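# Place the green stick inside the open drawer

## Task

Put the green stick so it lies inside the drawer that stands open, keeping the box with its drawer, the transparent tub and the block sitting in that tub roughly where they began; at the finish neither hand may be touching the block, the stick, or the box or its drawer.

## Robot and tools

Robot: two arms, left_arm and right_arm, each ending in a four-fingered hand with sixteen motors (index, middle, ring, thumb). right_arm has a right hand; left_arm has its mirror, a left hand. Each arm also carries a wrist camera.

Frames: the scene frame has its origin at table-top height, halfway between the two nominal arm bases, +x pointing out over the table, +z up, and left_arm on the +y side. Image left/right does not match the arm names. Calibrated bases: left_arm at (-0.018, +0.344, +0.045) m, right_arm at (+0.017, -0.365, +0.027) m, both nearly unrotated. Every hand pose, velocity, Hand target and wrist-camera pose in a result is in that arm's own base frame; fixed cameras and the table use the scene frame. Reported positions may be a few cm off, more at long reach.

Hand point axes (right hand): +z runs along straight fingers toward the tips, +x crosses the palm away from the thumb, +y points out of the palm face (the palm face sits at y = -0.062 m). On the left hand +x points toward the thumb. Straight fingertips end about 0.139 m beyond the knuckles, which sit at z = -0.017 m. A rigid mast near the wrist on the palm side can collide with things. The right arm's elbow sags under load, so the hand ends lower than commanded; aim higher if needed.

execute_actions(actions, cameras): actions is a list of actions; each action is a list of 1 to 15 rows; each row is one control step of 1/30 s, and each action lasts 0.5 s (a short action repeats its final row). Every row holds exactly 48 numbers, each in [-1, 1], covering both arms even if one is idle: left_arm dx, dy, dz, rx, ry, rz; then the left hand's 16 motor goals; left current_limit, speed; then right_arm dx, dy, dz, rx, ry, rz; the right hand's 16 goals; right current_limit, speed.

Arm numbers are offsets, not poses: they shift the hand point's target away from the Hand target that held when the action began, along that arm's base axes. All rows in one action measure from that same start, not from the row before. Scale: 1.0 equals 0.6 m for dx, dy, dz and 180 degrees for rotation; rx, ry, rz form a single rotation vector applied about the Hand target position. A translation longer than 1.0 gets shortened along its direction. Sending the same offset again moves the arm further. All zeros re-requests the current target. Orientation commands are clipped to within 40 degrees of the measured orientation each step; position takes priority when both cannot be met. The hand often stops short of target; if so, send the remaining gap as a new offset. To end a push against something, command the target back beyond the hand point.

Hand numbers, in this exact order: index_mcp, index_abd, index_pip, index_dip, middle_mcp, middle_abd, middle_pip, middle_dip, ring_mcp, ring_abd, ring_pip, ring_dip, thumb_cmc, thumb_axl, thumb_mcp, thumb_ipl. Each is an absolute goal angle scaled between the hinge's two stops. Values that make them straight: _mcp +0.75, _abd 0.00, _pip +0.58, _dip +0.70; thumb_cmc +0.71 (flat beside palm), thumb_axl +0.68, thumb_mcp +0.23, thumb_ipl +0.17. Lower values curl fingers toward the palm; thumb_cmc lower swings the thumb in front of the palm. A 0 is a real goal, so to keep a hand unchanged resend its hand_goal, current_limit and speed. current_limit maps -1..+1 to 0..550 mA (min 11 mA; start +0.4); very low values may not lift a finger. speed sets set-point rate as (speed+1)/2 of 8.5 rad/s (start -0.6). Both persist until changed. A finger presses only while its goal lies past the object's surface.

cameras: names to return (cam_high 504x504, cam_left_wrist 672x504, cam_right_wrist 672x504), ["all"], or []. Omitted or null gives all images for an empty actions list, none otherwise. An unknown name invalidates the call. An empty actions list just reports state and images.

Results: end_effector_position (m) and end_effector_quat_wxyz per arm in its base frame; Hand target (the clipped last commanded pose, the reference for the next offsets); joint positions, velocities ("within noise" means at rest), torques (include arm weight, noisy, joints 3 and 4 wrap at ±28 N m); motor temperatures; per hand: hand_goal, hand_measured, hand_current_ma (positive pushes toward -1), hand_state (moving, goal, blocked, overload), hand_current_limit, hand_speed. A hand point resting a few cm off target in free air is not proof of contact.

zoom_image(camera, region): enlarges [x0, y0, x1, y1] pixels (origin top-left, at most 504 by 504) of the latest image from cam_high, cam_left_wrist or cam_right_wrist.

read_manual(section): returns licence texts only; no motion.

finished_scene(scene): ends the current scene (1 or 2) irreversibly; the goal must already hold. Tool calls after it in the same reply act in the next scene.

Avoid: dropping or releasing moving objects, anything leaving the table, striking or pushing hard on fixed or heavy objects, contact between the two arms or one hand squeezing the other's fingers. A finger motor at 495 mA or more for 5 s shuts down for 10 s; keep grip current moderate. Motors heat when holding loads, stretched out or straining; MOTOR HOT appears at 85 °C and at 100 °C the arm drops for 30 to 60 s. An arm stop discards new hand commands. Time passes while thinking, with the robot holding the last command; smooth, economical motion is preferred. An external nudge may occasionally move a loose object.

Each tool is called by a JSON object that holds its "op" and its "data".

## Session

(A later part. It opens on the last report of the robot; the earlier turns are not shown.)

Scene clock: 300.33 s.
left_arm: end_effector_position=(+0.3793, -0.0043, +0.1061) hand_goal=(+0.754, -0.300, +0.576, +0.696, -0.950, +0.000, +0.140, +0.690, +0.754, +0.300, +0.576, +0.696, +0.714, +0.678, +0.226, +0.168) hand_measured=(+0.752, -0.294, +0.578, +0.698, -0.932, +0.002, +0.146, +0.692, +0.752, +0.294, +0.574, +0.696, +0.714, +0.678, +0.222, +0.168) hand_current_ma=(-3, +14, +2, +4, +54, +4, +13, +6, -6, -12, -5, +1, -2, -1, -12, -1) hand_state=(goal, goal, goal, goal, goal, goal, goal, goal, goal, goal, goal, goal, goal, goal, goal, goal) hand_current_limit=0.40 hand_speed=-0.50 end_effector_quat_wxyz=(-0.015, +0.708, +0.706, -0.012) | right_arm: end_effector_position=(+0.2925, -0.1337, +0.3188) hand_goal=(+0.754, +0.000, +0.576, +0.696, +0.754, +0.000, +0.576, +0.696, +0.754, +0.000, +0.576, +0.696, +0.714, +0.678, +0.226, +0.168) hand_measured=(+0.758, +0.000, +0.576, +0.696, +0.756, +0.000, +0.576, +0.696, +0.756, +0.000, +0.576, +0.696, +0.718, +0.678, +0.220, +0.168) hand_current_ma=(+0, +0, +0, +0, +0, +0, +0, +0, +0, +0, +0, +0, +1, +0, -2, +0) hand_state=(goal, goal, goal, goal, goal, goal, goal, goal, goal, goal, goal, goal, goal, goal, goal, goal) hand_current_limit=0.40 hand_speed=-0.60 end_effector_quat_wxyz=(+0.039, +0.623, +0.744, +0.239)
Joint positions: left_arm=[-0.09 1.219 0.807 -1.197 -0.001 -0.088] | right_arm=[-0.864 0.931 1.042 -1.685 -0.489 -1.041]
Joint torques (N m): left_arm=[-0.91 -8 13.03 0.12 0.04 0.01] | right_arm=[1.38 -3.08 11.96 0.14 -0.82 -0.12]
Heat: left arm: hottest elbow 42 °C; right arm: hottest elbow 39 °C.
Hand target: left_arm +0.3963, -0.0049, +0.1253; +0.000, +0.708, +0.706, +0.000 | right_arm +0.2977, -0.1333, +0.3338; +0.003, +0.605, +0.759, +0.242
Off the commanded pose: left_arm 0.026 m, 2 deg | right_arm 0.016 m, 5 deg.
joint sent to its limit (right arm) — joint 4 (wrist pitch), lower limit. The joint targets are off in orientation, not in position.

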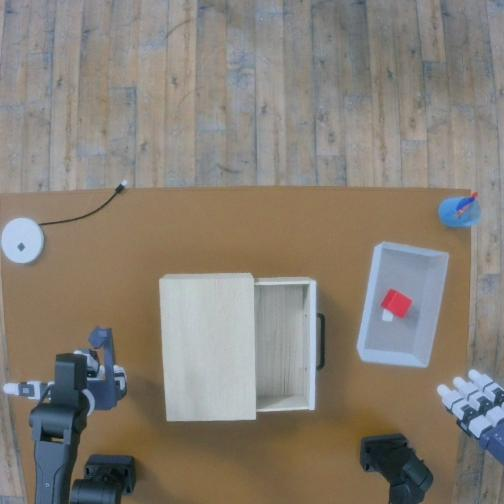

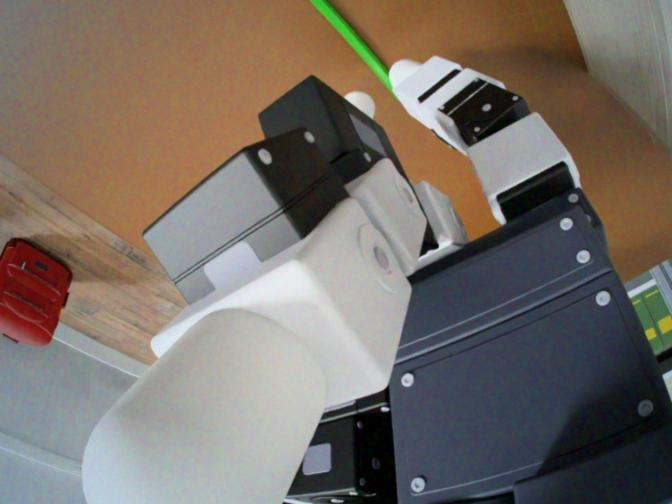

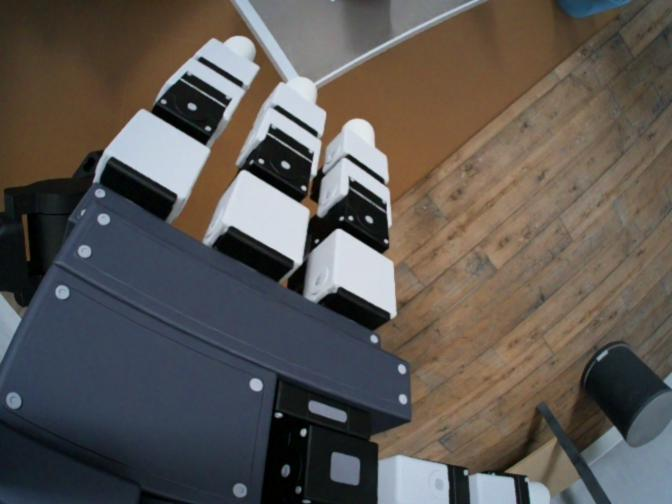

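{"op": "execute_actions", "data": {"actions": [[[-0.014,0,-0.05,0,0,0,0.754,-0.32,0.576,0.696,-0.95,0,0.14,0.69,0.754,0.32,0.576,0.696,0.714,0.678,0.226,0.168,0.4,-0.5,0,0,0,0,0,0,0.754,0,0.576,0.696,0.754,0,0.576,0.696,0.754,0,0.576,0.696,0.714,0.678,0.226,0.168,0.4,-0.6]],[[0,0,-0.025,0,0,0,0.754,-0.32,0.576,0.696,-0.95,0,0.14,0.69,0.754,0.32,0.576,0.696,0.714,0.678,0.226,0.168,0.4,-0.5,0,0,0,0,0,0,0.754,0,0.576,0.696,0.754,0,0.576,0.696,0.754,0,0.576,0.696,0.714,0.678,0.226,0.168,0.4,-0.6]]], "cameras": ["cam_left_wrist"]}}

{"op": "zoom_image", "data": {"camera": "cam_left_wrist", "region": [300, 0, 500, 180]}}

Scene clock: 305.80 s.
left_arm: end_effector_position=(+0.3896, -0.0053, +0.0868) hand_goal=(+0.754, -0.320, +0.576, +0.696, -0.950, +0.000, +0.140, +0.690, +0.754, +0.320, +0.576, +0.696, +0.714, +0.678, +0.226, +0.168) hand_measured=(+0.754, -0.314, +0.578, +0.698, -0.934, +0.002, +0.146, +0.692, +0.754, +0.314, +0.574, +0.696, +0.714, +0.678, +0.222, +0.168) hand_current_ma=(+0, +14, +2, +4, +47, +4, +13, +6, -2, -12, -4, +1, -2, -1, -12, -1) hand_state=(goal, goal, goal, goal, goal, goal, goal, goal, goal, goal, goal, goal, goal, goal, goal, goal) hand_current_limit=0.40 hand_speed=-0.50 end_effector_quat_wxyz=(+0.003, +0.708, +0.706, +0.003) | right_arm: end_effector_position=(+0.2925, -0.1337, +0.3188) hand_goal=(+0.754, +0.000, +0.576, +0.696, +0.754, +0.000, +0.576, +0.696, +0.754, +0.000, +0.576, +0.696, +0.714, +0.678, +0.226, +0.168) hand_measured=(+0.758, +0.000, +0.576, +0.696, +0.756, +0.000, +0.576, +0.696, +0.756, +0.000, +0.576, +0.696, +0.718, +0.678, +0.220, +0.168) hand_current_ma=(+0, +0, +0, +0, +0, +0, +0, +0, +0, +0, +0, +0, +1, +0, -2, +0) hand_state=(goal, goal, goal, goal, goal, goal, goal, goal, goal, goal, goal, goal, goal, goal, goal, goal) hand_current_limit=0.40 hand_speed=-0.60 end_effector_quat_wxyz=(+0.039, +0.623, +0.744, +0.239)
Joint positions: left_arm=[-0.09 1.247 0.763 -1.08 -0.001 -0.088] | right_arm=[-0.864 0.931 1.042 -1.685 -0.489 -1.041]
Joint torques (N m): left_arm=[-0.73 -7.59 7.82 0.91 0.03 -0.04] | right_arm=[1.38 -3.08 11.97 0.14 -0.82 -0.12]
Heat: left arm: hottest elbow 42 °C; right arm: hottest elbow 39 °C.
Hand target: left_arm +0.3878, -0.0049, +0.0802; +0.000, +0.708, +0.706, +0.000 | right_arm +0.2977, -0.1333, +0.3338; +0.003, +0.605, +0.759, +0.242
Off the commanded pose: left_arm 0.007 m, 0 deg | right_arm 0.016 m, 5 deg.
joint sent to its limit (right arm) — joint 4 (wrist pitch), lower limit. The joint targets are off in orientation, not in position.
Images, in order (width x height): cam_left_wrist 672x504.

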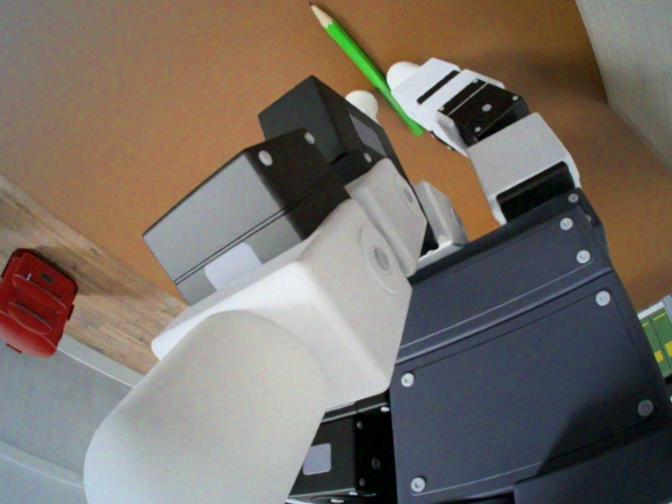

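Scaled by 2.520 from the camera's 672x504 image, which has a finer 960x720 frame.

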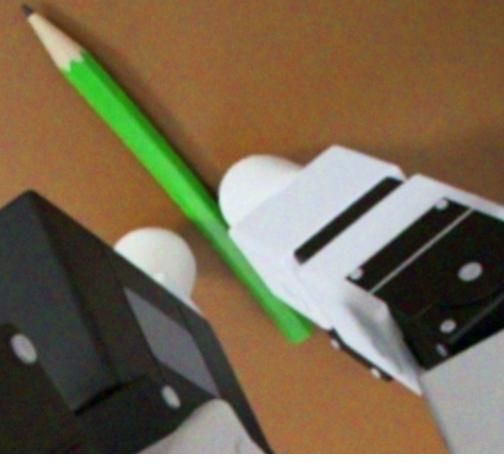

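{"op": "execute_actions", "data": {"actions": [[[0.008,0,-0.027,0,0,0,0.754,-0.32,0.576,0.696,-0.95,0,0.14,0.69,0.754,0.32,0.576,0.696,0.714,0.678,0.226,0.168,0.4,-0.5,0,0,0,0,0,0,0.754,0,0.576,0.696,0.754,0,0.576,0.696,0.754,0,0.576,0.696,0.714,0.678,0.226,0.168,0.4,-0.6]],[[0,0,0,0,0,0,0.754,-0.47,0.576,0.696,-0.95,0,0.14,0.69,0.754,0.47,0.576,0.696,0.714,0.678,0.226,0.168,0.4,-0.9,0,0,0,0,0,0,0.754,0,0.576,0.696,0.754,0,0.576,0.696,0.754,0,0.576,0.696,0.714,0.678,0.226,0.168,0.4,-0.6]]], "cameras": ["cam_left_wrist"]}}

{"op": "zoom_image", "data": {"camera": "cam_left_wrist", "region": [300, 0, 500, 180]}}

Scene clock: 312.57 s.
left_arm: end_effector_position=(+0.3973, -0.0045, +0.0798) hand_goal=(+0.754, -0.470, +0.576, +0.696, -0.950, +0.000, +0.140, +0.690, +0.754, +0.470, +0.576, +0.696, +0.714, +0.678, +0.226, +0.168) hand_measured=(+0.762, -0.358, +0.582, +0.700, -0.936, +0.002, +0.146, +0.692, +0.756, +0.382, +0.578, +0.698, +0.714, +0.678, +0.222, +0.168) hand_current_ma=(+23, +385, +15, +7, +44, +4, +12, +6, +3, -293, +5, +3, -1, -1, -13, -1) hand_state=(goal, blocked, goal, goal, goal, goal, goal, goal, goal, blocked, goal, goal, goal, goal, goal, goal) hand_current_limit=0.40 hand_speed=-0.90 end_effector_quat_wxyz=(+0.008, +0.708, +0.706, +0.012) | right_arm: end_effector_position=(+0.2925, -0.1337, +0.3188) hand_goal=(+0.754, +0.000, +0.576, +0.696, +0.754, +0.000, +0.576, +0.696, +0.754, +0.000, +0.576, +0.696, +0.714, +0.678, +0.226, +0.168) hand_measured=(+0.758, +0.000, +0.576, +0.696, +0.756, +0.000, +0.576, +0.696, +0.756, +0.000, +0.576, +0.696, +0.718, +0.678, +0.220, +0.168) hand_current_ma=(+0, +0, +0, +0, +0, +0, +0, +0, +0, +0, +0, +0, +1, +0, -2, +0) hand_state=(goal, goal, goal, goal, goal, goal, goal, goal, goal, goal, goal, goal, goal, goal, goal, goal) hand_current_limit=0.40 hand_speed=-0.60 end_effector_quat_wxyz=(+0.039, +0.623, +0.744, +0.239)
Joint positions: left_arm=[-0.09 1.269 0.755 -1.03 -0.009 -0.088] | right_arm=[-0.864 0.931 1.042 -1.685 -0.489 -1.041]
Joint torques (N m): left_arm=[-1.03 -6.07 6.89 1.28 0.29 0.02] | right_arm=[1.44 -3.08 11.96 0.13 -0.82 -0.12]
Heat: left arm: hottest elbow 41 °C; right arm: hottest elbow 39 °C.
Hand target: left_arm +0.3927, -0.0049, +0.0640; +0.000, +0.708, +0.706, +0.000 | right_arm +0.2977, -0.1333, +0.3338; +0.003, +0.605, +0.759, +0.242
Off the commanded pose: left_arm 0.016 m, 2 deg | right_arm 0.016 m, 5 deg.
joint sent to its limit (right arm) — joint 4 (wrist pitch), lower limit. The joint targets are off in orientation, not in position.
Images, in order (width x height): cam_left_wrist 672x504.

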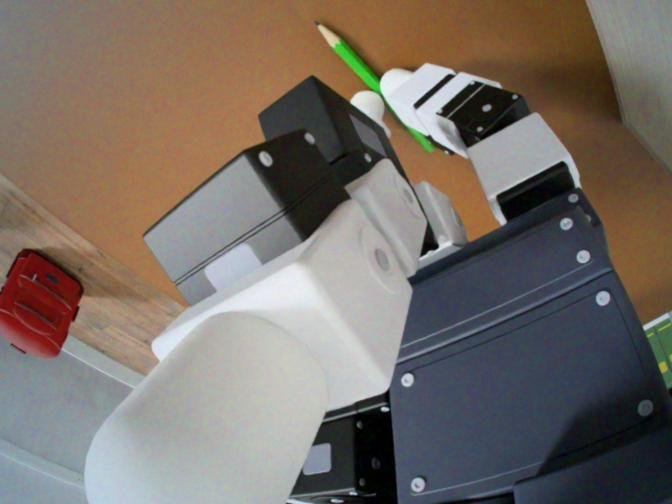

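Scaled by 2.520 from the camera's 672x504 image, which has a finer 960x720 frame.

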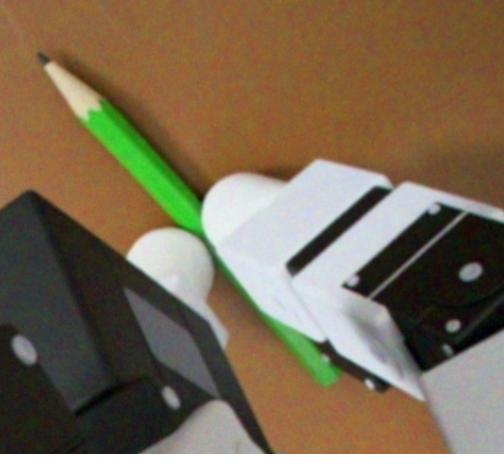

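{"op": "execute_actions", "data": {"actions": [[[0,0,0.08,0,0,0,0.754,-0.47,0.576,0.696,-0.95,0,0.14,0.69,0.754,0.47,0.576,0.696,0.714,0.678,0.226,0.168,0.4,-0.9,0,0,0,0,0,0,0.754,0,0.576,0.696,0.754,0,0.576,0.696,0.754,0,0.576,0.696,0.714,0.678,0.226,0.168,0.4,-0.6]],[[0,0,0.11,0,0,0,0.754,-0.47,0.576,0.696,-0.95,0,0.14,0.69,0.754,0.47,0.576,0.696,0.714,0.678,0.226,0.168,0.4,-0.9,0,0,0,0,0,0,0.754,0,0.576,0.696,0.754,0,0.576,0.696,0.754,0,0.576,0.696,0.714,0.678,0.226,0.168,0.4,-0.6]],[[0,0,0.11,0,0,0,0.754,-0.47,0.576,0.696,-0.95,0,0.14,0.69,0.754,0.47,0.576,0.696,0.714,0.678,0.226,0.168,0.4,-0.9,0,0,0,0,0,0,0.754,0,0.576,0.696,0.754,0,0.576,0.696,0.754,0,0.576,0.696,0.714,0.678,0.226,0.168,0.4,-0.6]],[[0,0,0.1,0,0,0,0.754,-0.47,0.576,0.696,-0.95,0,0.14,0.69,0.754,0.47,0.576,0.696,0.714,0.678,0.226,0.168,0.4,-0.9,0,0,0,0,0,0,0.754,0,0.576,0.696,0.754,0,0.576,0.696,0.754,0,0.576,0.696,0.714,0.678,0.226,0.168,0.4,-0.6]]], "cameras": ["cam_left_wrist"]}}

Scene clock: 321.53 s.
left_arm: end_effector_position=(+0.3866, -0.0047, +0.2936) hand_goal=(+0.754, -0.470, +0.576, +0.696, -0.950, +0.000, +0.140, +0.690, +0.754, +0.470, +0.576, +0.696, +0.714, +0.678, +0.226, +0.168) hand_measured=(+0.756, -0.360, +0.578, +0.698, -0.936, +0.002, +0.146, +0.692, +0.750, +0.382, +0.574, +0.696, +0.712, +0.678, +0.220, +0.168) hand_current_ma=(+3, +385, +4, +6, +44, +4, +12, +6, -12, -293, -6, +1, -3, -1, -20, -1) hand_state=(goal, blocked, goal, goal, goal, goal, goal, goal, goal, blocked, goal, goal, goal, goal, goal, goal) hand_current_limit=0.40 hand_speed=-0.90 end_effector_quat_wxyz=(+0.000, +0.708, +0.706, +0.002) | right_arm: end_effector_position=(+0.2925, -0.1337, +0.3188) hand_goal=(+0.754, +0.000, +0.576, +0.696, +0.754, +0.000, +0.576, +0.696, +0.754, +0.000, +0.576, +0.696, +0.714, +0.678, +0.226, +0.168) hand_measured=(+0.758, +0.000, +0.576, +0.696, +0.756, +0.000, +0.576, +0.696, +0.756, +0.000, +0.576, +0.696, +0.718, +0.678, +0.220, +0.168) hand_current_ma=(+0, +0, +0, +0, +0, +0, +0, +0, +0, +0, +0, +0, +1, +0, -2, +0) hand_state=(goal, goal, goal, goal, goal, goal, goal, goal, goal, goal, goal, goal, goal, goal, goal, goal) hand_current_limit=0.40 hand_speed=-0.60 end_effector_quat_wxyz=(+0.039, +0.623, +0.744, +0.239)
Joint positions: left_arm=[-0.09 1.132 1.233 -1.67 -0.002 -0.087] | right_arm=[-0.864 0.931 1.042 -1.685 -0.489 -1.041]
Joint torques (N m): left_arm=[-0.91 -6.18 12.53 0.09 0.07 -0.02] | right_arm=[1.38 -3.08 12 0.13 -0.82 -0.13]
Heat: left arm: hottest elbow 41 °C; right arm: hottest elbow 39 °C.
Hand target: left_arm +0.3926, -0.0050, +0.3040; +0.000, +0.708, +0.706, -0.001 | right_arm +0.2977, -0.1333, +0.3338; +0.003, +0.605, +0.759, +0.242
Off the commanded pose: left_arm 0.012 m, 0 deg | right_arm 0.016 m, 5 deg.
joint sent to its limit (left arm) — joint 4 (wrist pitch), lower limit. The joint targets still meet the commanded pose.
joint sent to its limit (right arm) — joint 4 (wrist pitch), lower limit. The joint targets are off in orientation, not in position.
Images, in order (width x height): cam_left_wrist 672x504.

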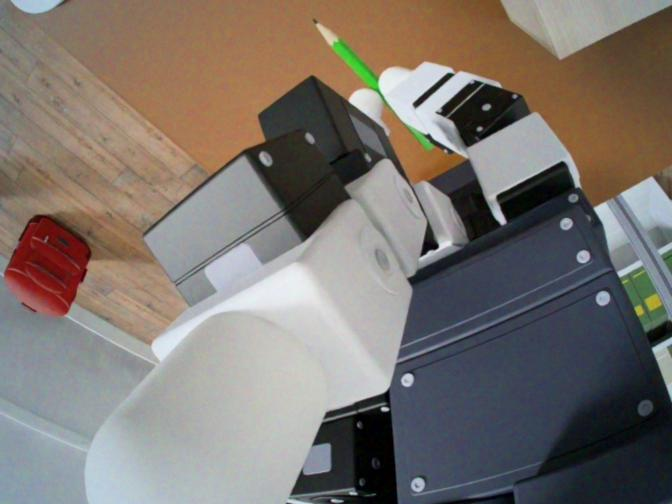

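{"op": "execute_actions", "data": {"actions": [[[0.01,-0.14,0,0,0,-0.126,0.754,-0.47,0.576,0.696,-0.95,0,0.14,0.69,0.754,0.47,0.576,0.696,0.714,0.678,0.226,0.168,0.4,-0.9,0,0,0,0,0,0,0.754,0,0.576,0.696,0.754,0,0.576,0.696,0.754,0,0.576,0.696,0.714,0.678,0.226,0.168,0.4,-0.6]],[[0.01,-0.16,0,0,0,-0.126,0.754,-0.47,0.576,0.696,-0.95,0,0.14,0.69,0.754,0.47,0.576,0.696,0.714,0.678,0.226,0.168,0.4,-0.9,0,0,0,0,0,0,0.754,0,0.576,0.696,0.754,0,0.576,0.696,0.754,0,0.576,0.696,0.714,0.678,0.226,0.168,0.4,-0.6]],[[0,-0.16,0,0,0,-0.126,0.754,-0.47,0.576,0.696,-0.95,0,0.14,0.69,0.754,0.47,0.576,0.696,0.714,0.678,0.226,0.168,0.4,-0.9,0,0,0,0,0,0,0.754,0,0.576,0.696,0.754,0,0.576,0.696,0.754,0,0.576,0.696,0.714,0.678,0.226,0.168,0.4,-0.6]]], "cameras": ["all"]}}

Scene clock: 330.57 s.
left_arm: end_effector_position=(+0.3949, -0.2773, +0.2835) hand_goal=(+0.754, -0.470, +0.576, +0.696, -0.950, +0.000, +0.140, +0.690, +0.754, +0.470, +0.576, +0.696, +0.714, +0.678, +0.226, +0.168) hand_measured=(+0.756, -0.360, +0.578, +0.698, -0.936, +0.002, +0.144, +0.692, +0.748, +0.382, +0.574, +0.696, +0.712, +0.678, +0.220, +0.168) hand_current_ma=(+3, +383, +4, +6, +42, +3, +10, +6, -13, -293, -6, +1, -2, -1, -20, -1) hand_state=(goal, blocked, goal, goal, goal, goal, goal, goal, goal, blocked, goal, goal, goal, goal, goal, goal) hand_current_limit=0.40 hand_speed=-0.90 end_effector_quat_wxyz=(-0.013, +0.981, +0.191, -0.016) | right_arm: end_effector_position=(+0.2925, -0.1337, +0.3188) hand_goal=(+0.754, +0.000, +0.576, +0.696, +0.754, +0.000, +0.576, +0.696, +0.754, +0.000, +0.576, +0.696, +0.714, +0.678, +0.226, +0.168) hand_measured=(+0.758, +0.000, +0.576, +0.696, +0.756, +0.000, +0.576, +0.696, +0.756, +0.000, +0.576, +0.696, +0.718, +0.678, +0.220, +0.168) hand_current_ma=(+0, +0, +0, +0, +0, +0, +0, +0, +0, +0, +0, +0, +1, +0, -2, +0) hand_state=(goal, goal, goal, goal, goal, goal, goal, goal, goal, goal, goal, goal, goal, goal, goal, goal) hand_current_limit=0.40 hand_speed=-0.60 end_effector_quat_wxyz=(+0.039, +0.623, +0.744, +0.239)
Joint positions: left_arm=[-0.543 1.411 1.46 -1.662 0.001 0.642] | right_arm=[-0.864 0.931 1.042 -1.685 -0.489 -1.041]
Joint torques (N m): left_arm=[-0.5 -12.16 13.96 0.36 -0.01 0.04] | right_arm=[1.49 -3.08 11.99 0.17 -0.81 -0.12]
Heat: left arm: hottest elbow 42 °C; right arm: hottest elbow 39 °C.
Hand target: left_arm +0.4047, -0.2809, +0.3039; +0.000, +0.982, +0.189, -0.001 | right_arm +0.2977, -0.1333, +0.3338; +0.003, +0.605, +0.759, +0.242
Off the commanded pose: left_arm 0.023 m, 2 deg | right_arm 0.016 m, 5 deg.
joint sent to its limit (right arm) — joint 4 (wrist pitch), lower limit. The joint targets are off in orientation, not in position.

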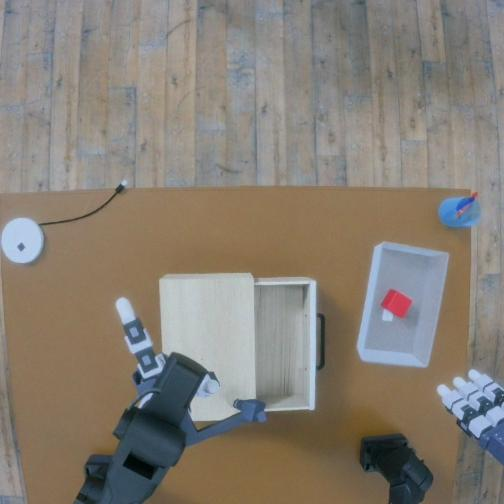

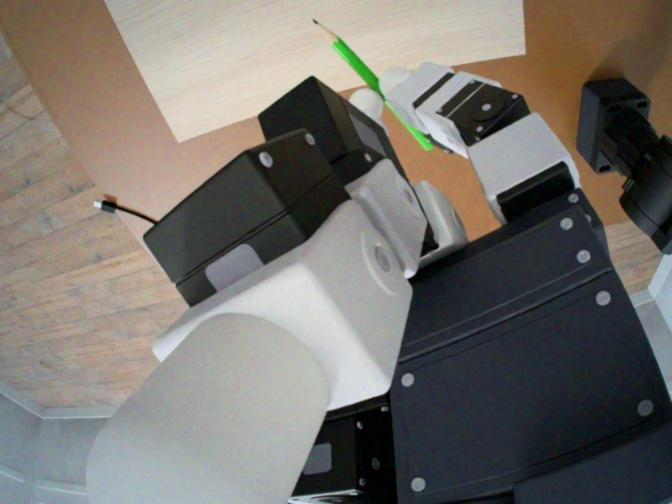

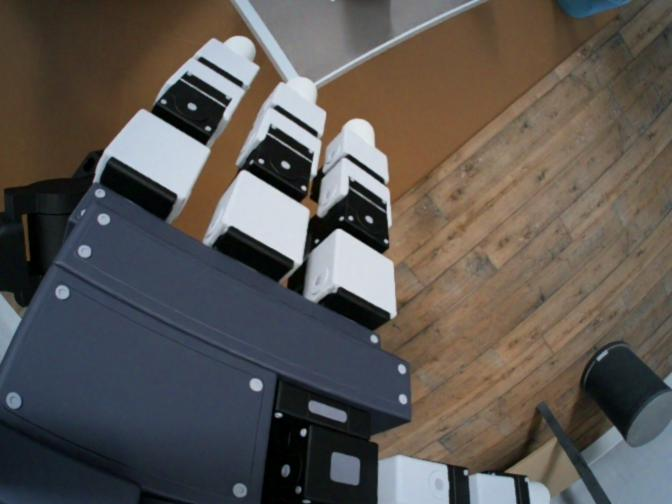

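{"op": "execute_actions", "data": {"actions": [[[0.003,-0.168,0,0,0,0,0.754,-0.47,0.576,0.696,-0.95,0,0.14,0.69,0.754,0.47,0.576,0.696,0.714,0.678,0.226,0.168,0.4,-0.9,0,0,0,0,0,0,0.754,0,0.576,0.696,0.754,0,0.576,0.696,0.754,0,0.576,0.696,0.714,0.678,0.226,0.168,0.4,-0.6]],[[0.003,-0.168,0,0,0,0,0.754,-0.47,0.576,0.696,-0.95,0,0.14,0.69,0.754,0.47,0.576,0.696,0.714,0.678,0.226,0.168,0.4,-0.9,0,0,0,0,0,0,0.754,0,0.576,0.696,0.754,0,0.576,0.696,0.754,0,0.576,0.696,0.714,0.678,0.226,0.168,0.4,-0.6]]], "cameras": ["all"]}}

{"op": "zoom_image", "data": {"camera": "cam_left_wrist", "region": [200, 0, 600, 300]}}

{"op": "zoom_image", "data": {"camera": "cam_high", "region": [150, 240, 350, 440]}}

Scene clock: 336.87 s.
left_arm: end_effector_position=(+0.4021, -0.4776, +0.2868) hand_goal=(+0.754, -0.470, +0.576, +0.696, -0.950, +0.000, +0.140, +0.690, +0.754, +0.470, +0.576, +0.696, +0.714, +0.678, +0.226, +0.168) hand_measured=(+0.756, -0.360, +0.578, +0.698, -0.938, +0.002, +0.144, +0.692, +0.750, +0.382, +0.574, +0.696, +0.714, +0.678, +0.220, +0.168) hand_current_ma=(+3, +382, +5, +6, +35, +3, +7, +5, -13, -293, -4, +1, +0, -1, -21, -1) hand_state=(goal, blocked, goal, goal, goal, goal, goal, goal, goal, blocked, goal, goal, goal, goal, goal, goal) hand_current_limit=0.40 hand_speed=-0.90 end_effector_quat_wxyz=(+0.004, +0.983, +0.185, +0.001) | right_arm: end_effector_position=(+0.2925, -0.1337, +0.3188) hand_goal=(+0.754, +0.000, +0.576, +0.696, +0.754, +0.000, +0.576, +0.696, +0.754, +0.000, +0.576, +0.696, +0.714, +0.678, +0.226, +0.168) hand_measured=(+0.758, +0.000, +0.576, +0.696, +0.756, +0.000, +0.576, +0.696, +0.756, +0.000, +0.576, +0.696, +0.718, +0.678, +0.220, +0.168) hand_current_ma=(+0, +0, +0, +0, +0, +0, +0, +0, +0, +0, +0, +0, +1, +0, -2, +0) hand_state=(goal, goal, goal, goal, goal, goal, goal, goal, goal, goal, goal, goal, goal, goal, goal, goal) hand_current_limit=0.40 hand_speed=-0.60 end_effector_quat_wxyz=(+0.039, +0.623, +0.744, +0.239)
Joint positions: left_arm=[-0.858 1.747 1.857 -1.673 0.003 0.341] | right_arm=[-0.864 0.931 1.042 -1.685 -0.489 -1.041]
Joint torques (N m): left_arm=[-1.03 -17.2 13.41 0.46 -0.05 -0.1] | right_arm=[1.49 -3.08 11.96 0.17 -0.81 -0.13]
Heat: left arm: hottest elbow 43 °C; right arm: hottest elbow 39 °C.
Hand target: left_arm +0.4082, -0.4826, +0.3041; +0.000, +0.982, +0.189, +0.000 | right_arm +0.2977, -0.1333, +0.3338; +0.003, +0.605, +0.759, +0.242
Off the commanded pose: left_arm 0.019 m, 1 deg | right_arm 0.016 m, 5 deg.
joint sent to its limit (left arm) — joint 4 (wrist pitch), lower limit. The joint targets still meet the commanded pose.
joint sent to its limit (right arm) — joint 4 (wrist pitch), lower limit. The joint targets are off in orientation, not in position.

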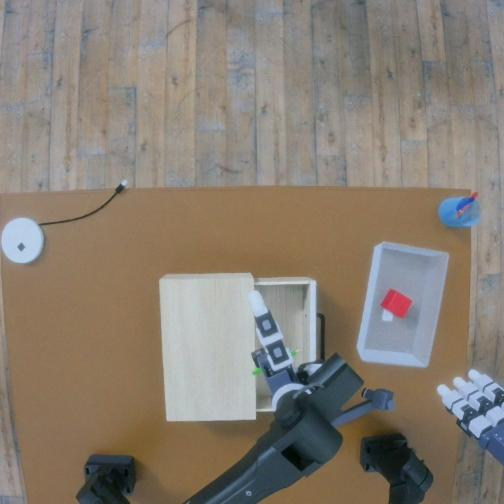

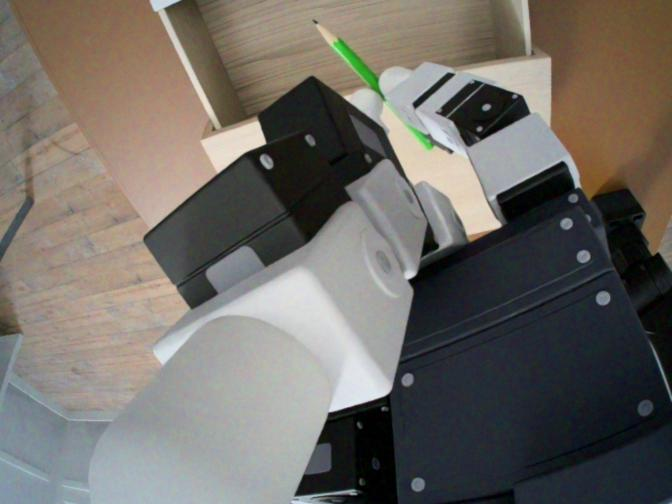

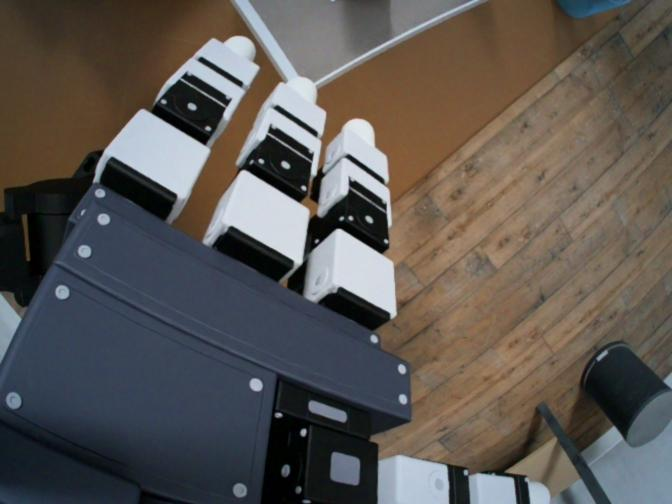

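Scaled by 1.260 from the camera's 672x504 image, which has a finer 960x720 frame.

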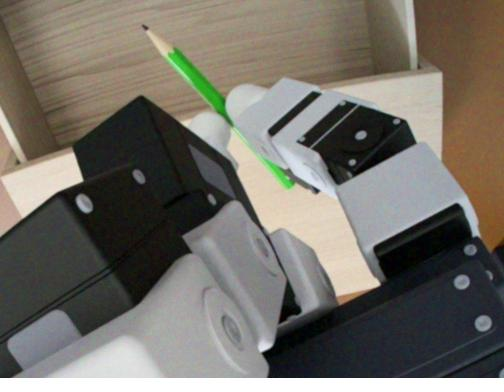

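Scaled by 2.520 from the camera's 504x504 image, which has a finer 720x720 frame.

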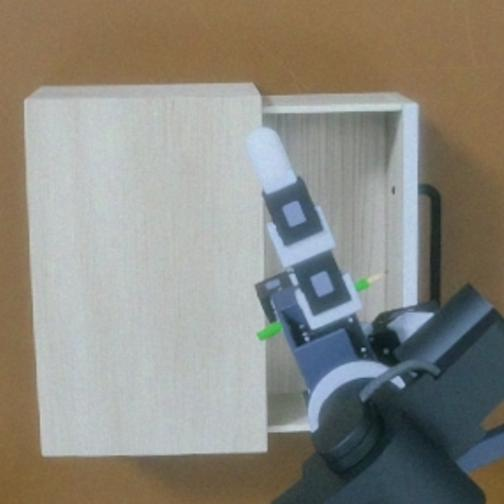

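{"op": "execute_actions", "data": {"actions": [[[-0.0137,-0.029,-0.03,0,0,-0.0417,0.754,-0.47,0.576,0.696,-0.95,0,0.14,0.69,0.754,0.47,0.576,0.696,0.714,0.678,0.226,0.168,0.4,-0.9,0,0,0,0,0,0,0.754,0,0.576,0.696,0.754,0,0.576,0.696,0.754,0,0.576,0.696,0.714,0.678,0.226,0.168,0.4,-0.6]]], "cameras": ["all"]}}

{"op": "zoom_image", "data": {"camera": "cam_high", "region": [230, 260, 350, 420]}}

{"op": "zoom_image", "data": {"camera": "cam_left_wrist", "region": [150, 0, 600, 300]}}

Scene clock: 361.80 s.
left_arm: end_effector_position=(+0.3959, -0.4876, +0.2748) hand_goal=(+0.754, -0.470, +0.576, +0.696, -0.950, +0.000, +0.140, +0.690, +0.754, +0.470, +0.576, +0.696, +0.714, +0.678, +0.226, +0.168) hand_measured=(+0.756, -0.360, +0.578, +0.698, -0.938, +0.002, +0.144, +0.692, +0.750, +0.382, +0.574, +0.696, +0.714, +0.678, +0.220, +0.168) hand_current_ma=(+3, +382, +5, +6, +35, +3, +7, +5, -13, -293, -4, +1, +1, -1, -21, -1) hand_state=(goal, blocked, goal, goal, goal, goal, goal, goal, goal, blocked, goal, goal, goal, goal, goal, goal) hand_current_limit=0.40 hand_speed=-0.90 end_effector_quat_wxyz=(-0.004, +0.991, +0.133, -0.004) | right_arm: end_effector_position=(+0.2925, -0.1337, +0.3188) hand_goal=(+0.754, +0.000, +0.576, +0.696, +0.754, +0.000, +0.576, +0.696, +0.754, +0.000, +0.576, +0.696, +0.714, +0.678, +0.226, +0.168) hand_measured=(+0.758, +0.000, +0.576, +0.696, +0.756, +0.000, +0.576, +0.696, +0.756, +0.000, +0.576, +0.696, +0.718, +0.678, +0.220, +0.168) hand_current_ma=(+0, +0, +0, +0, +0, +0, +0, +0, +0, +0, +0, +0, +1, +0, -2, +0) hand_state=(goal, goal, goal, goal, goal, goal, goal, goal, goal, goal, goal, goal, goal, goal, goal, goal) hand_current_limit=0.40 hand_speed=-0.60 end_effector_quat_wxyz=(+0.039, +0.623, +0.744, +0.239)
Joint positions: left_arm=[-0.862 1.771 1.863 -1.673 0.003 0.443] | right_arm=[-0.864 0.931 1.042 -1.685 -0.489 -1.041]
Joint torques (N m): left_arm=[-1.49 -16.21 14.2 0.38 -0.04 0.06] | right_arm=[1.49 -3.02 11.97 0.17 -0.82 -0.13]
Heat: left arm: hottest elbow 42 °C; right arm: hottest elbow 40 °C.
Hand target: left_arm +0.3999, -0.5000, +0.2862; +0.000, +0.992, +0.124, +0.000 | right_arm +0.2977, -0.1333, +0.3338; +0.003, +0.605, +0.759, +0.242
Off the commanded pose: left_arm 0.017 m, 1 deg | right_arm 0.016 m, 5 deg.
joint sent to its limit (left arm) — joint 4 (wrist pitch), lower limit. The joint targets still meet the commanded pose.
joint sent to its limit (right arm) — joint 4 (wrist pitch), lower limit. The joint targets are off in orientation, not in position.

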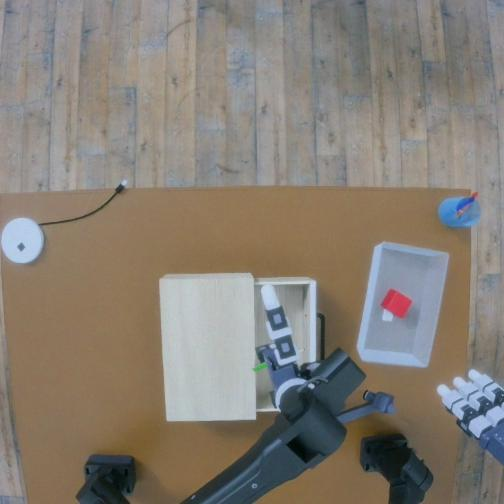

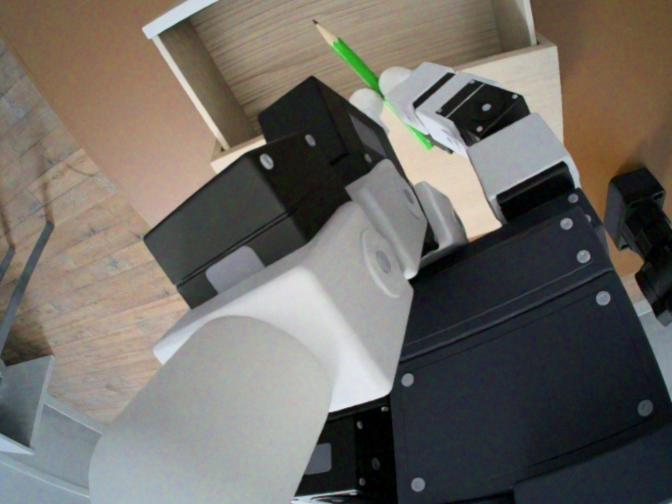

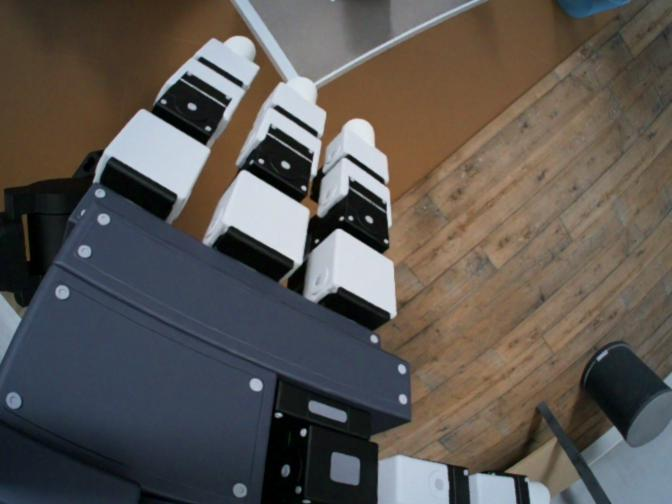

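Scaled by 3.150 from the camera's 504x504 image, which has a finer 720x720 frame.

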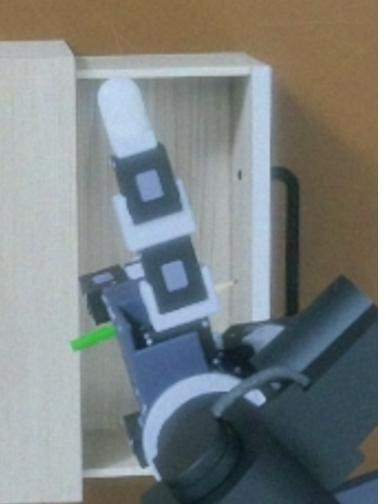

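Scaled by 1.120 from the camera's 672x504 image, which has a finer 960x720 frame.

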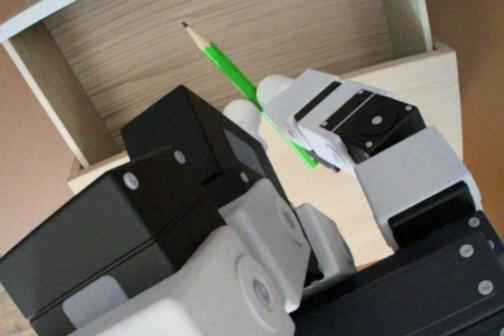

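{"op": "execute_actions", "data": {"actions": [[[0,-0.01,-0.07,0,0,0,0.754,-0.47,0.576,0.696,-0.95,0,0.14,0.69,0.754,0.47,0.576,0.696,0.714,0.678,0.226,0.168,0.4,-0.9,0,0,0,0,0,0,0.754,0,0.576,0.696,0.754,0,0.576,0.696,0.754,0,0.576,0.696,0.714,0.678,0.226,0.168,0.4,-0.6]]], "cameras": ["cam_high","cam_left_wrist"]}}

{"op": "zoom_image", "data": {"camera": "cam_high", "region": [230, 260, 350, 420]}}

{"op": "zoom_image", "data": {"camera": "cam_left_wrist", "region": [150, 0, 600, 300]}}

Scene clock: 389.77 s.
left_arm: end_effector_position=(+0.4020, -0.5014, +0.2587) hand_goal=(+0.754, -0.470, +0.576, +0.696, -0.950, +0.000, +0.140, +0.690, +0.754, +0.470, +0.576, +0.696, +0.714, +0.678, +0.226, +0.168) hand_measured=(+0.756, -0.360, +0.578, +0.698, -0.938, +0.002, +0.144, +0.692, +0.750, +0.382, +0.574, +0.696, +0.714, +0.678, +0.220, +0.168) hand_current_ma=(+6, +382, +5, +6, +35, +3, +7, +5, -10, -293, -4, +1, +1, -1, -21, -1) hand_state=(goal, blocked, goal, goal, goal, goal, goal, goal, goal, blocked, goal, goal, goal, goal, goal, goal) hand_current_limit=0.40 hand_speed=-0.90 end_effector_quat_wxyz=(+0.008, +0.992, +0.129, +0.003) | right_arm: end_effector_position=(+0.2925, -0.1337, +0.3188) hand_goal=(+0.754, +0.000, +0.576, +0.696, +0.754, +0.000, +0.576, +0.696, +0.754, +0.000, +0.576, +0.696, +0.714, +0.678, +0.226, +0.168) hand_measured=(+0.758, +0.000, +0.576, +0.696, +0.756, +0.000, +0.576, +0.696, +0.756, +0.000, +0.576, +0.696, +0.718, +0.678, +0.220, +0.168) hand_current_ma=(+0, +0, +0, +0, +0, +0, +0, +0, +0, +0, +0, +0, +1, +0, -2, +0) hand_state=(goal, goal, goal, goal, goal, goal, goal, goal, goal, goal, goal, goal, goal, goal, goal, goal) hand_current_limit=0.40 hand_speed=-0.60 end_effector_quat_wxyz=(+0.039, +0.623, +0.744, +0.239)
Joint positions: left_arm=[-0.869 1.79 1.84 -1.605 0.003 0.443] | right_arm=[-0.864 0.931 1.042 -1.685 -0.489 -1.041]
Joint torques (N m): left_arm=[-0.97 -16.56 8.94 1.03 -0.03 -0.02] | right_arm=[1.49 -3.08 11.97 0.16 -0.82 -0.12]
Heat: left arm: hottest shoulder 43 °C; right arm: hottest elbow 40 °C.
Hand target: left_arm +0.4000, -0.5060, +0.2440; +0.000, +0.992, +0.124, +0.000 | right_arm +0.2977, -0.1333, +0.3338; +0.003, +0.605, +0.759, +0.242
Off the commanded pose: left_arm 0.015 m, 1 deg | right_arm 0.016 m, 5 deg.
joint sent to its limit (right arm) — joint 4 (wrist pitch), lower limit. The joint targets are off in orientation, not in position.
Images, in order (width x height): cam_high 504x504, cam_left_wrist 672x504.

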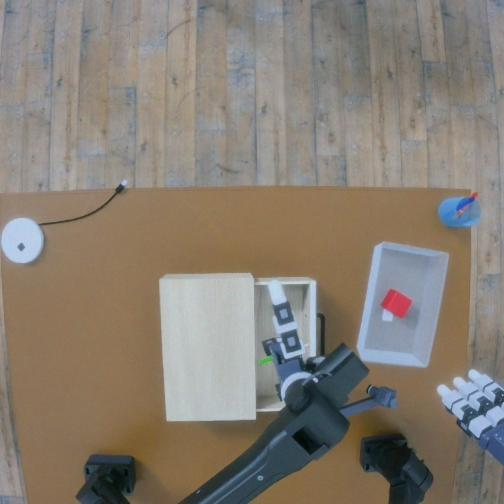

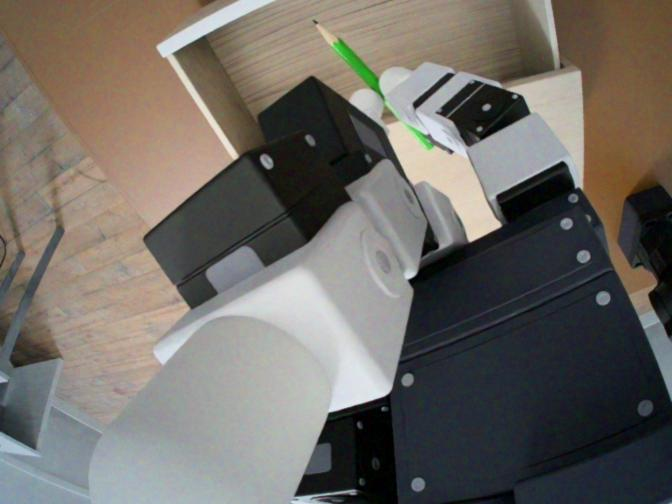

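Scaled by 3.150 from the camera's 504x504 image, which has a finer 720x720 frame.

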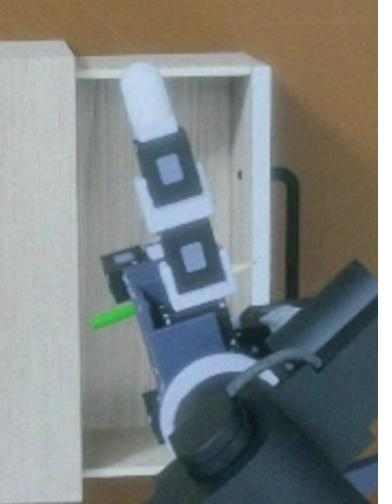

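Scaled by 1.120 from the camera's 672x504 image, which has a finer 960x720 frame.

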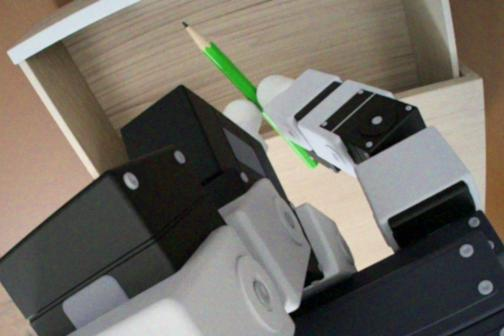

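{"op": "execute_actions", "data": {"actions": [[[0,0.0095,-0.05,0,0,0,0.754,-0.47,0.576,0.696,-0.95,0,0.14,0.69,0.754,0.47,0.576,0.696,0.714,0.678,0.226,0.168,0.4,-0.9,0,0,0,0,0,0,0.754,0,0.576,0.696,0.754,0,0.576,0.696,0.754,0,0.576,0.696,0.714,0.678,0.226,0.168,0.4,-0.6]]], "cameras": ["cam_high","cam_left_wrist"]}}

{"op": "zoom_image", "data": {"camera": "cam_high", "region": [230, 260, 350, 420]}}

{"op": "zoom_image", "data": {"camera": "cam_left_wrist", "region": [150, 0, 600, 300]}}

Scene clock: 395.60 s.
left_arm: end_effector_position=(+0.3995, -0.4986, +0.2213) hand_goal=(+0.754, -0.470, +0.576, +0.696, -0.950, +0.000, +0.140, +0.690, +0.754, +0.470, +0.576, +0.696, +0.714, +0.678, +0.226, +0.168) hand_measured=(+0.756, -0.360, +0.578, +0.698, -0.938, +0.002, +0.144, +0.692, +0.750, +0.382, +0.574, +0.696, +0.714, +0.678, +0.220, +0.168) hand_current_ma=(+4, +382, +5, +6, +33, +3, +7, +5, -11, -293, -4, +1, +1, -1, -21, -1) hand_state=(goal, blocked, goal, goal, goal, goal, goal, goal, goal, blocked, goal, goal, goal, goal, goal, goal) hand_current_limit=0.40 hand_speed=-0.90 end_effector_quat_wxyz=(+0.002, +0.992, +0.129, +0.000) | right_arm: end_effector_position=(+0.2925, -0.1337, +0.3188) hand_goal=(+0.754, +0.000, +0.576, +0.696, +0.754, +0.000, +0.576, +0.696, +0.754, +0.000, +0.576, +0.696, +0.714, +0.678, +0.226, +0.168) hand_measured=(+0.758, +0.000, +0.576, +0.696, +0.756, +0.000, +0.576, +0.696, +0.756, +0.000, +0.576, +0.696, +0.718, +0.678, +0.220, +0.168) hand_current_ma=(+0, +0, +0, +0, +0, +0, +0, +0, +0, +0, +0, +0, +1, +0, -2, +0) hand_state=(goal, goal, goal, goal, goal, goal, goal, goal, goal, goal, goal, goal, goal, goal, goal, goal) hand_current_limit=0.40 hand_speed=-0.60 end_effector_quat_wxyz=(+0.039, +0.623, +0.744, +0.239)
Joint positions: left_arm=[-0.869 1.788 1.743 -1.522 0.003 0.443] | right_arm=[-0.864 0.931 1.042 -1.685 -0.489 -1.041]
Joint torques (N m): left_arm=[-1.61 -17.26 9.21 0.87 -0.08 0.05] | right_arm=[1.49 -3.02 11.96 0.14 -0.82 -0.13]
Heat: left arm: hottest shoulder 43 °C; right arm: hottest elbow 40 °C.
Hand target: left_arm +0.3999, -0.5003, +0.2141; +0.000, +0.992, +0.124, +0.000 | right_arm +0.2977, -0.1333, +0.3338; +0.003, +0.605, +0.759, +0.242
Off the commanded pose: left_arm 0.008 m, 1 deg | right_arm 0.016 m, 5 deg.
joint sent to its limit (right arm) — joint 4 (wrist pitch), lower limit. The joint targets are off in orientation, not in position.
Images, in order (width x height): cam_high 504x504, cam_left_wrist 672x504.

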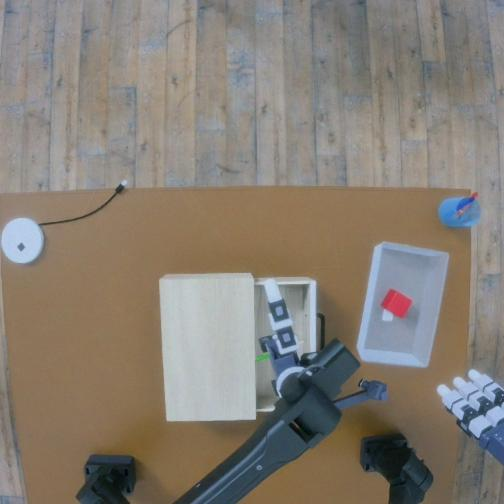

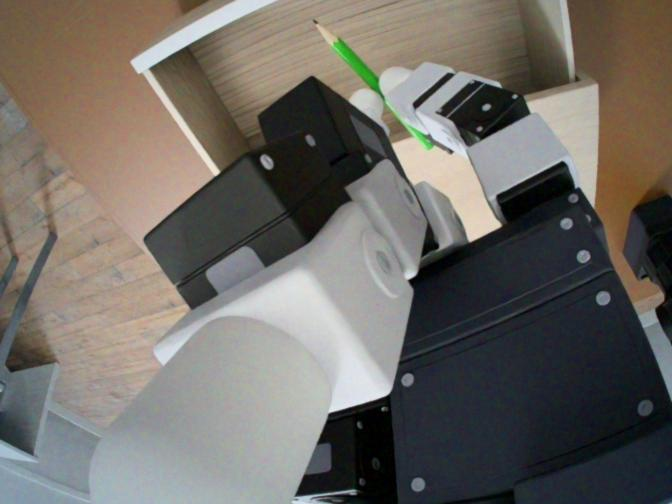

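Scaled by 3.150 from the camera's 504x504 image, which has a finer 720x720 frame.

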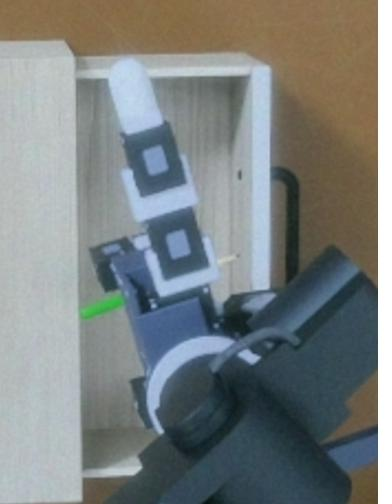

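Scaled by 1.120 from the camera's 672x504 image, which has a finer 960x720 frame.

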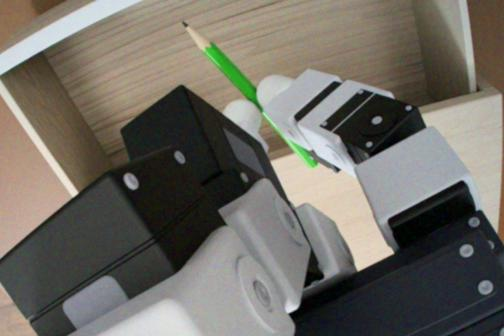

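{"op": "execute_actions", "data": {"actions": [[[0,0,-0.045,0,0,0,0.754,-0.47,0.576,0.696,-0.95,0,0.14,0.69,0.754,0.47,0.576,0.696,0.714,0.678,0.226,0.168,0.4,-0.9,0,0,0,0,0,0,0.754,0,0.576,0.696,0.754,0,0.576,0.696,0.754,0,0.576,0.696,0.714,0.678,0.226,0.168,0.4,-0.6]]], "cameras": ["cam_high","cam_left_wrist"]}}

{"op": "zoom_image", "data": {"camera": "cam_high", "region": [230, 260, 350, 420]}}

{"op": "zoom_image", "data": {"camera": "cam_left_wrist", "region": [150, 0, 600, 300]}}

Scene clock: 401.53 s.
left_arm: end_effector_position=(+0.4000, -0.4991, +0.1984) hand_goal=(+0.754, -0.470, +0.576, +0.696, -0.950, +0.000, +0.140, +0.690, +0.754, +0.470, +0.576, +0.696, +0.714, +0.678, +0.226, +0.168) hand_measured=(+0.756, -0.378, +0.578, +0.698, -0.938, +0.002, +0.144, +0.692, +0.750, +0.396, +0.574, +0.696, +0.714, +0.678, +0.220, +0.168) hand_current_ma=(+3, +307, +4, +5, +33, +3, +7, +5, -11, -238, -5, +1, +1, -1, -21, -1) hand_state=(goal, blocked, goal, goal, goal, goal, goal, goal, goal, blocked, goal, goal, goal, goal, goal, goal) hand_current_limit=0.40 hand_speed=-0.90 end_effector_quat_wxyz=(+0.005, +0.992, +0.129, +0.002) | right_arm: end_effector_position=(+0.2925, -0.1337, +0.3188) hand_goal=(+0.754, +0.000, +0.576, +0.696, +0.754, +0.000, +0.576, +0.696, +0.754, +0.000, +0.576, +0.696, +0.714, +0.678, +0.226, +0.168) hand_measured=(+0.758, +0.000, +0.576, +0.696, +0.756, +0.000, +0.576, +0.696, +0.756, +0.000, +0.576, +0.696, +0.718, +0.678, +0.220, +0.168) hand_current_ma=(+0, +0, +0, +0, +0, +0, +0, +0, +0, +0, +0, +0, +1, +0, -2, +0) hand_state=(goal, goal, goal, goal, goal, goal, goal, goal, goal, goal, goal, goal, goal, goal, goal, goal) hand_current_limit=0.40 hand_speed=-0.60 end_effector_quat_wxyz=(+0.039, +0.623, +0.744, +0.239)
Joint positions: left_arm=[-0.869 1.79 1.684 -1.454 0.003 0.443] | right_arm=[-0.864 0.931 1.042 -1.685 -0.489 -1.041]
Joint torques (N m): left_arm=[-1.61 -17.49 9.18 0.91 -0.03 0.04] | right_arm=[1.38 -2.96 11.96 0.14 -0.82 -0.13]
Heat: left arm: hottest elbow 43 °C; right arm: hottest elbow 40 °C.
Hand target: left_arm +0.3999, -0.5003, +0.1870; +0.000, +0.992, +0.124, +0.000 | right_arm +0.2977, -0.1333, +0.3338; +0.003, +0.605, +0.759, +0.242
Off the commanded pose: left_arm 0.011 m, 1 deg | right_arm 0.016 m, 5 deg.
joint sent to its limit (right arm) — joint 4 (wrist pitch), lower limit. The joint targets are off in orientation, not in position.
Images, in order (width x height): cam_high 504x504, cam_left_wrist 672x504.

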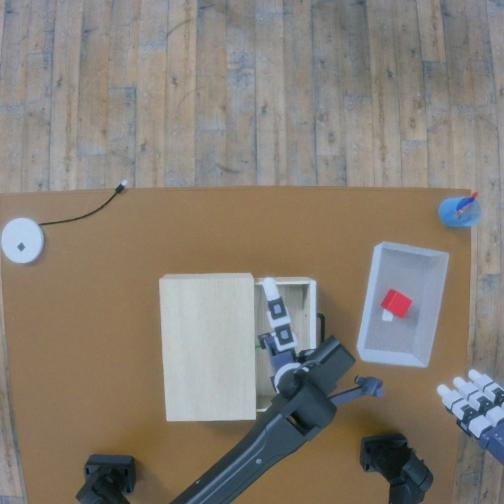

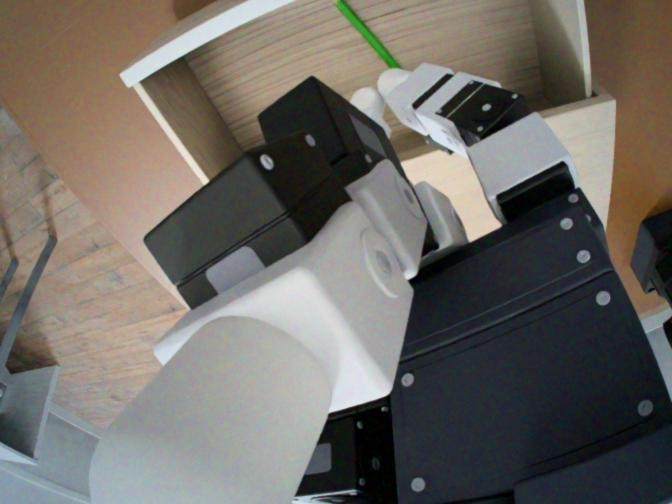

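Scaled by 3.150 from the camera's 504x504 image, which has a finer 720x720 frame.

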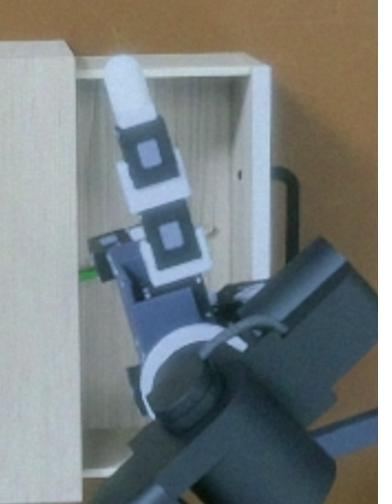

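Scaled by 1.120 from the camera's 672x504 image, which has a finer 960x720 frame.

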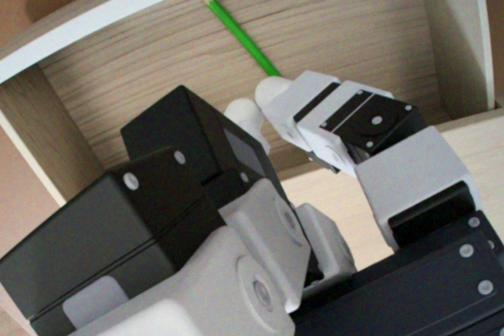

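{"op": "zoom_image", "data": {"camera": "cam_left_wrist", "region": [300, 0, 500, 180]}}

{"op": "zoom_image", "data": {"camera": "cam_high", "region": [250, 310, 320, 380]}}

Scaled by 2.520 from the camera's 672x504 image, which has a finer 960x720 frame.

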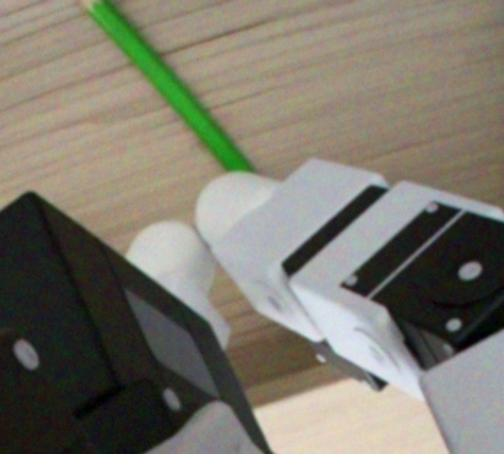

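Scaled by 7.200 from the camera's 504x504 image, which has a finer 720x720 frame.

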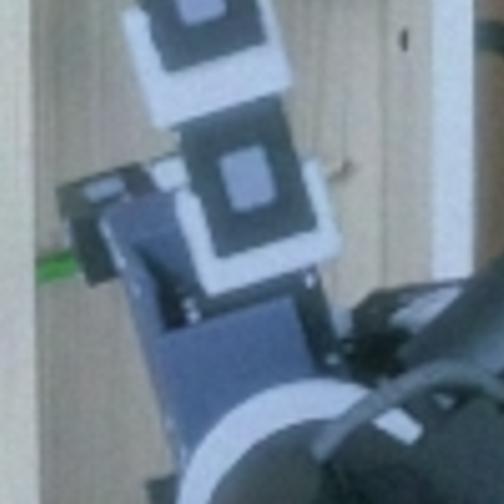

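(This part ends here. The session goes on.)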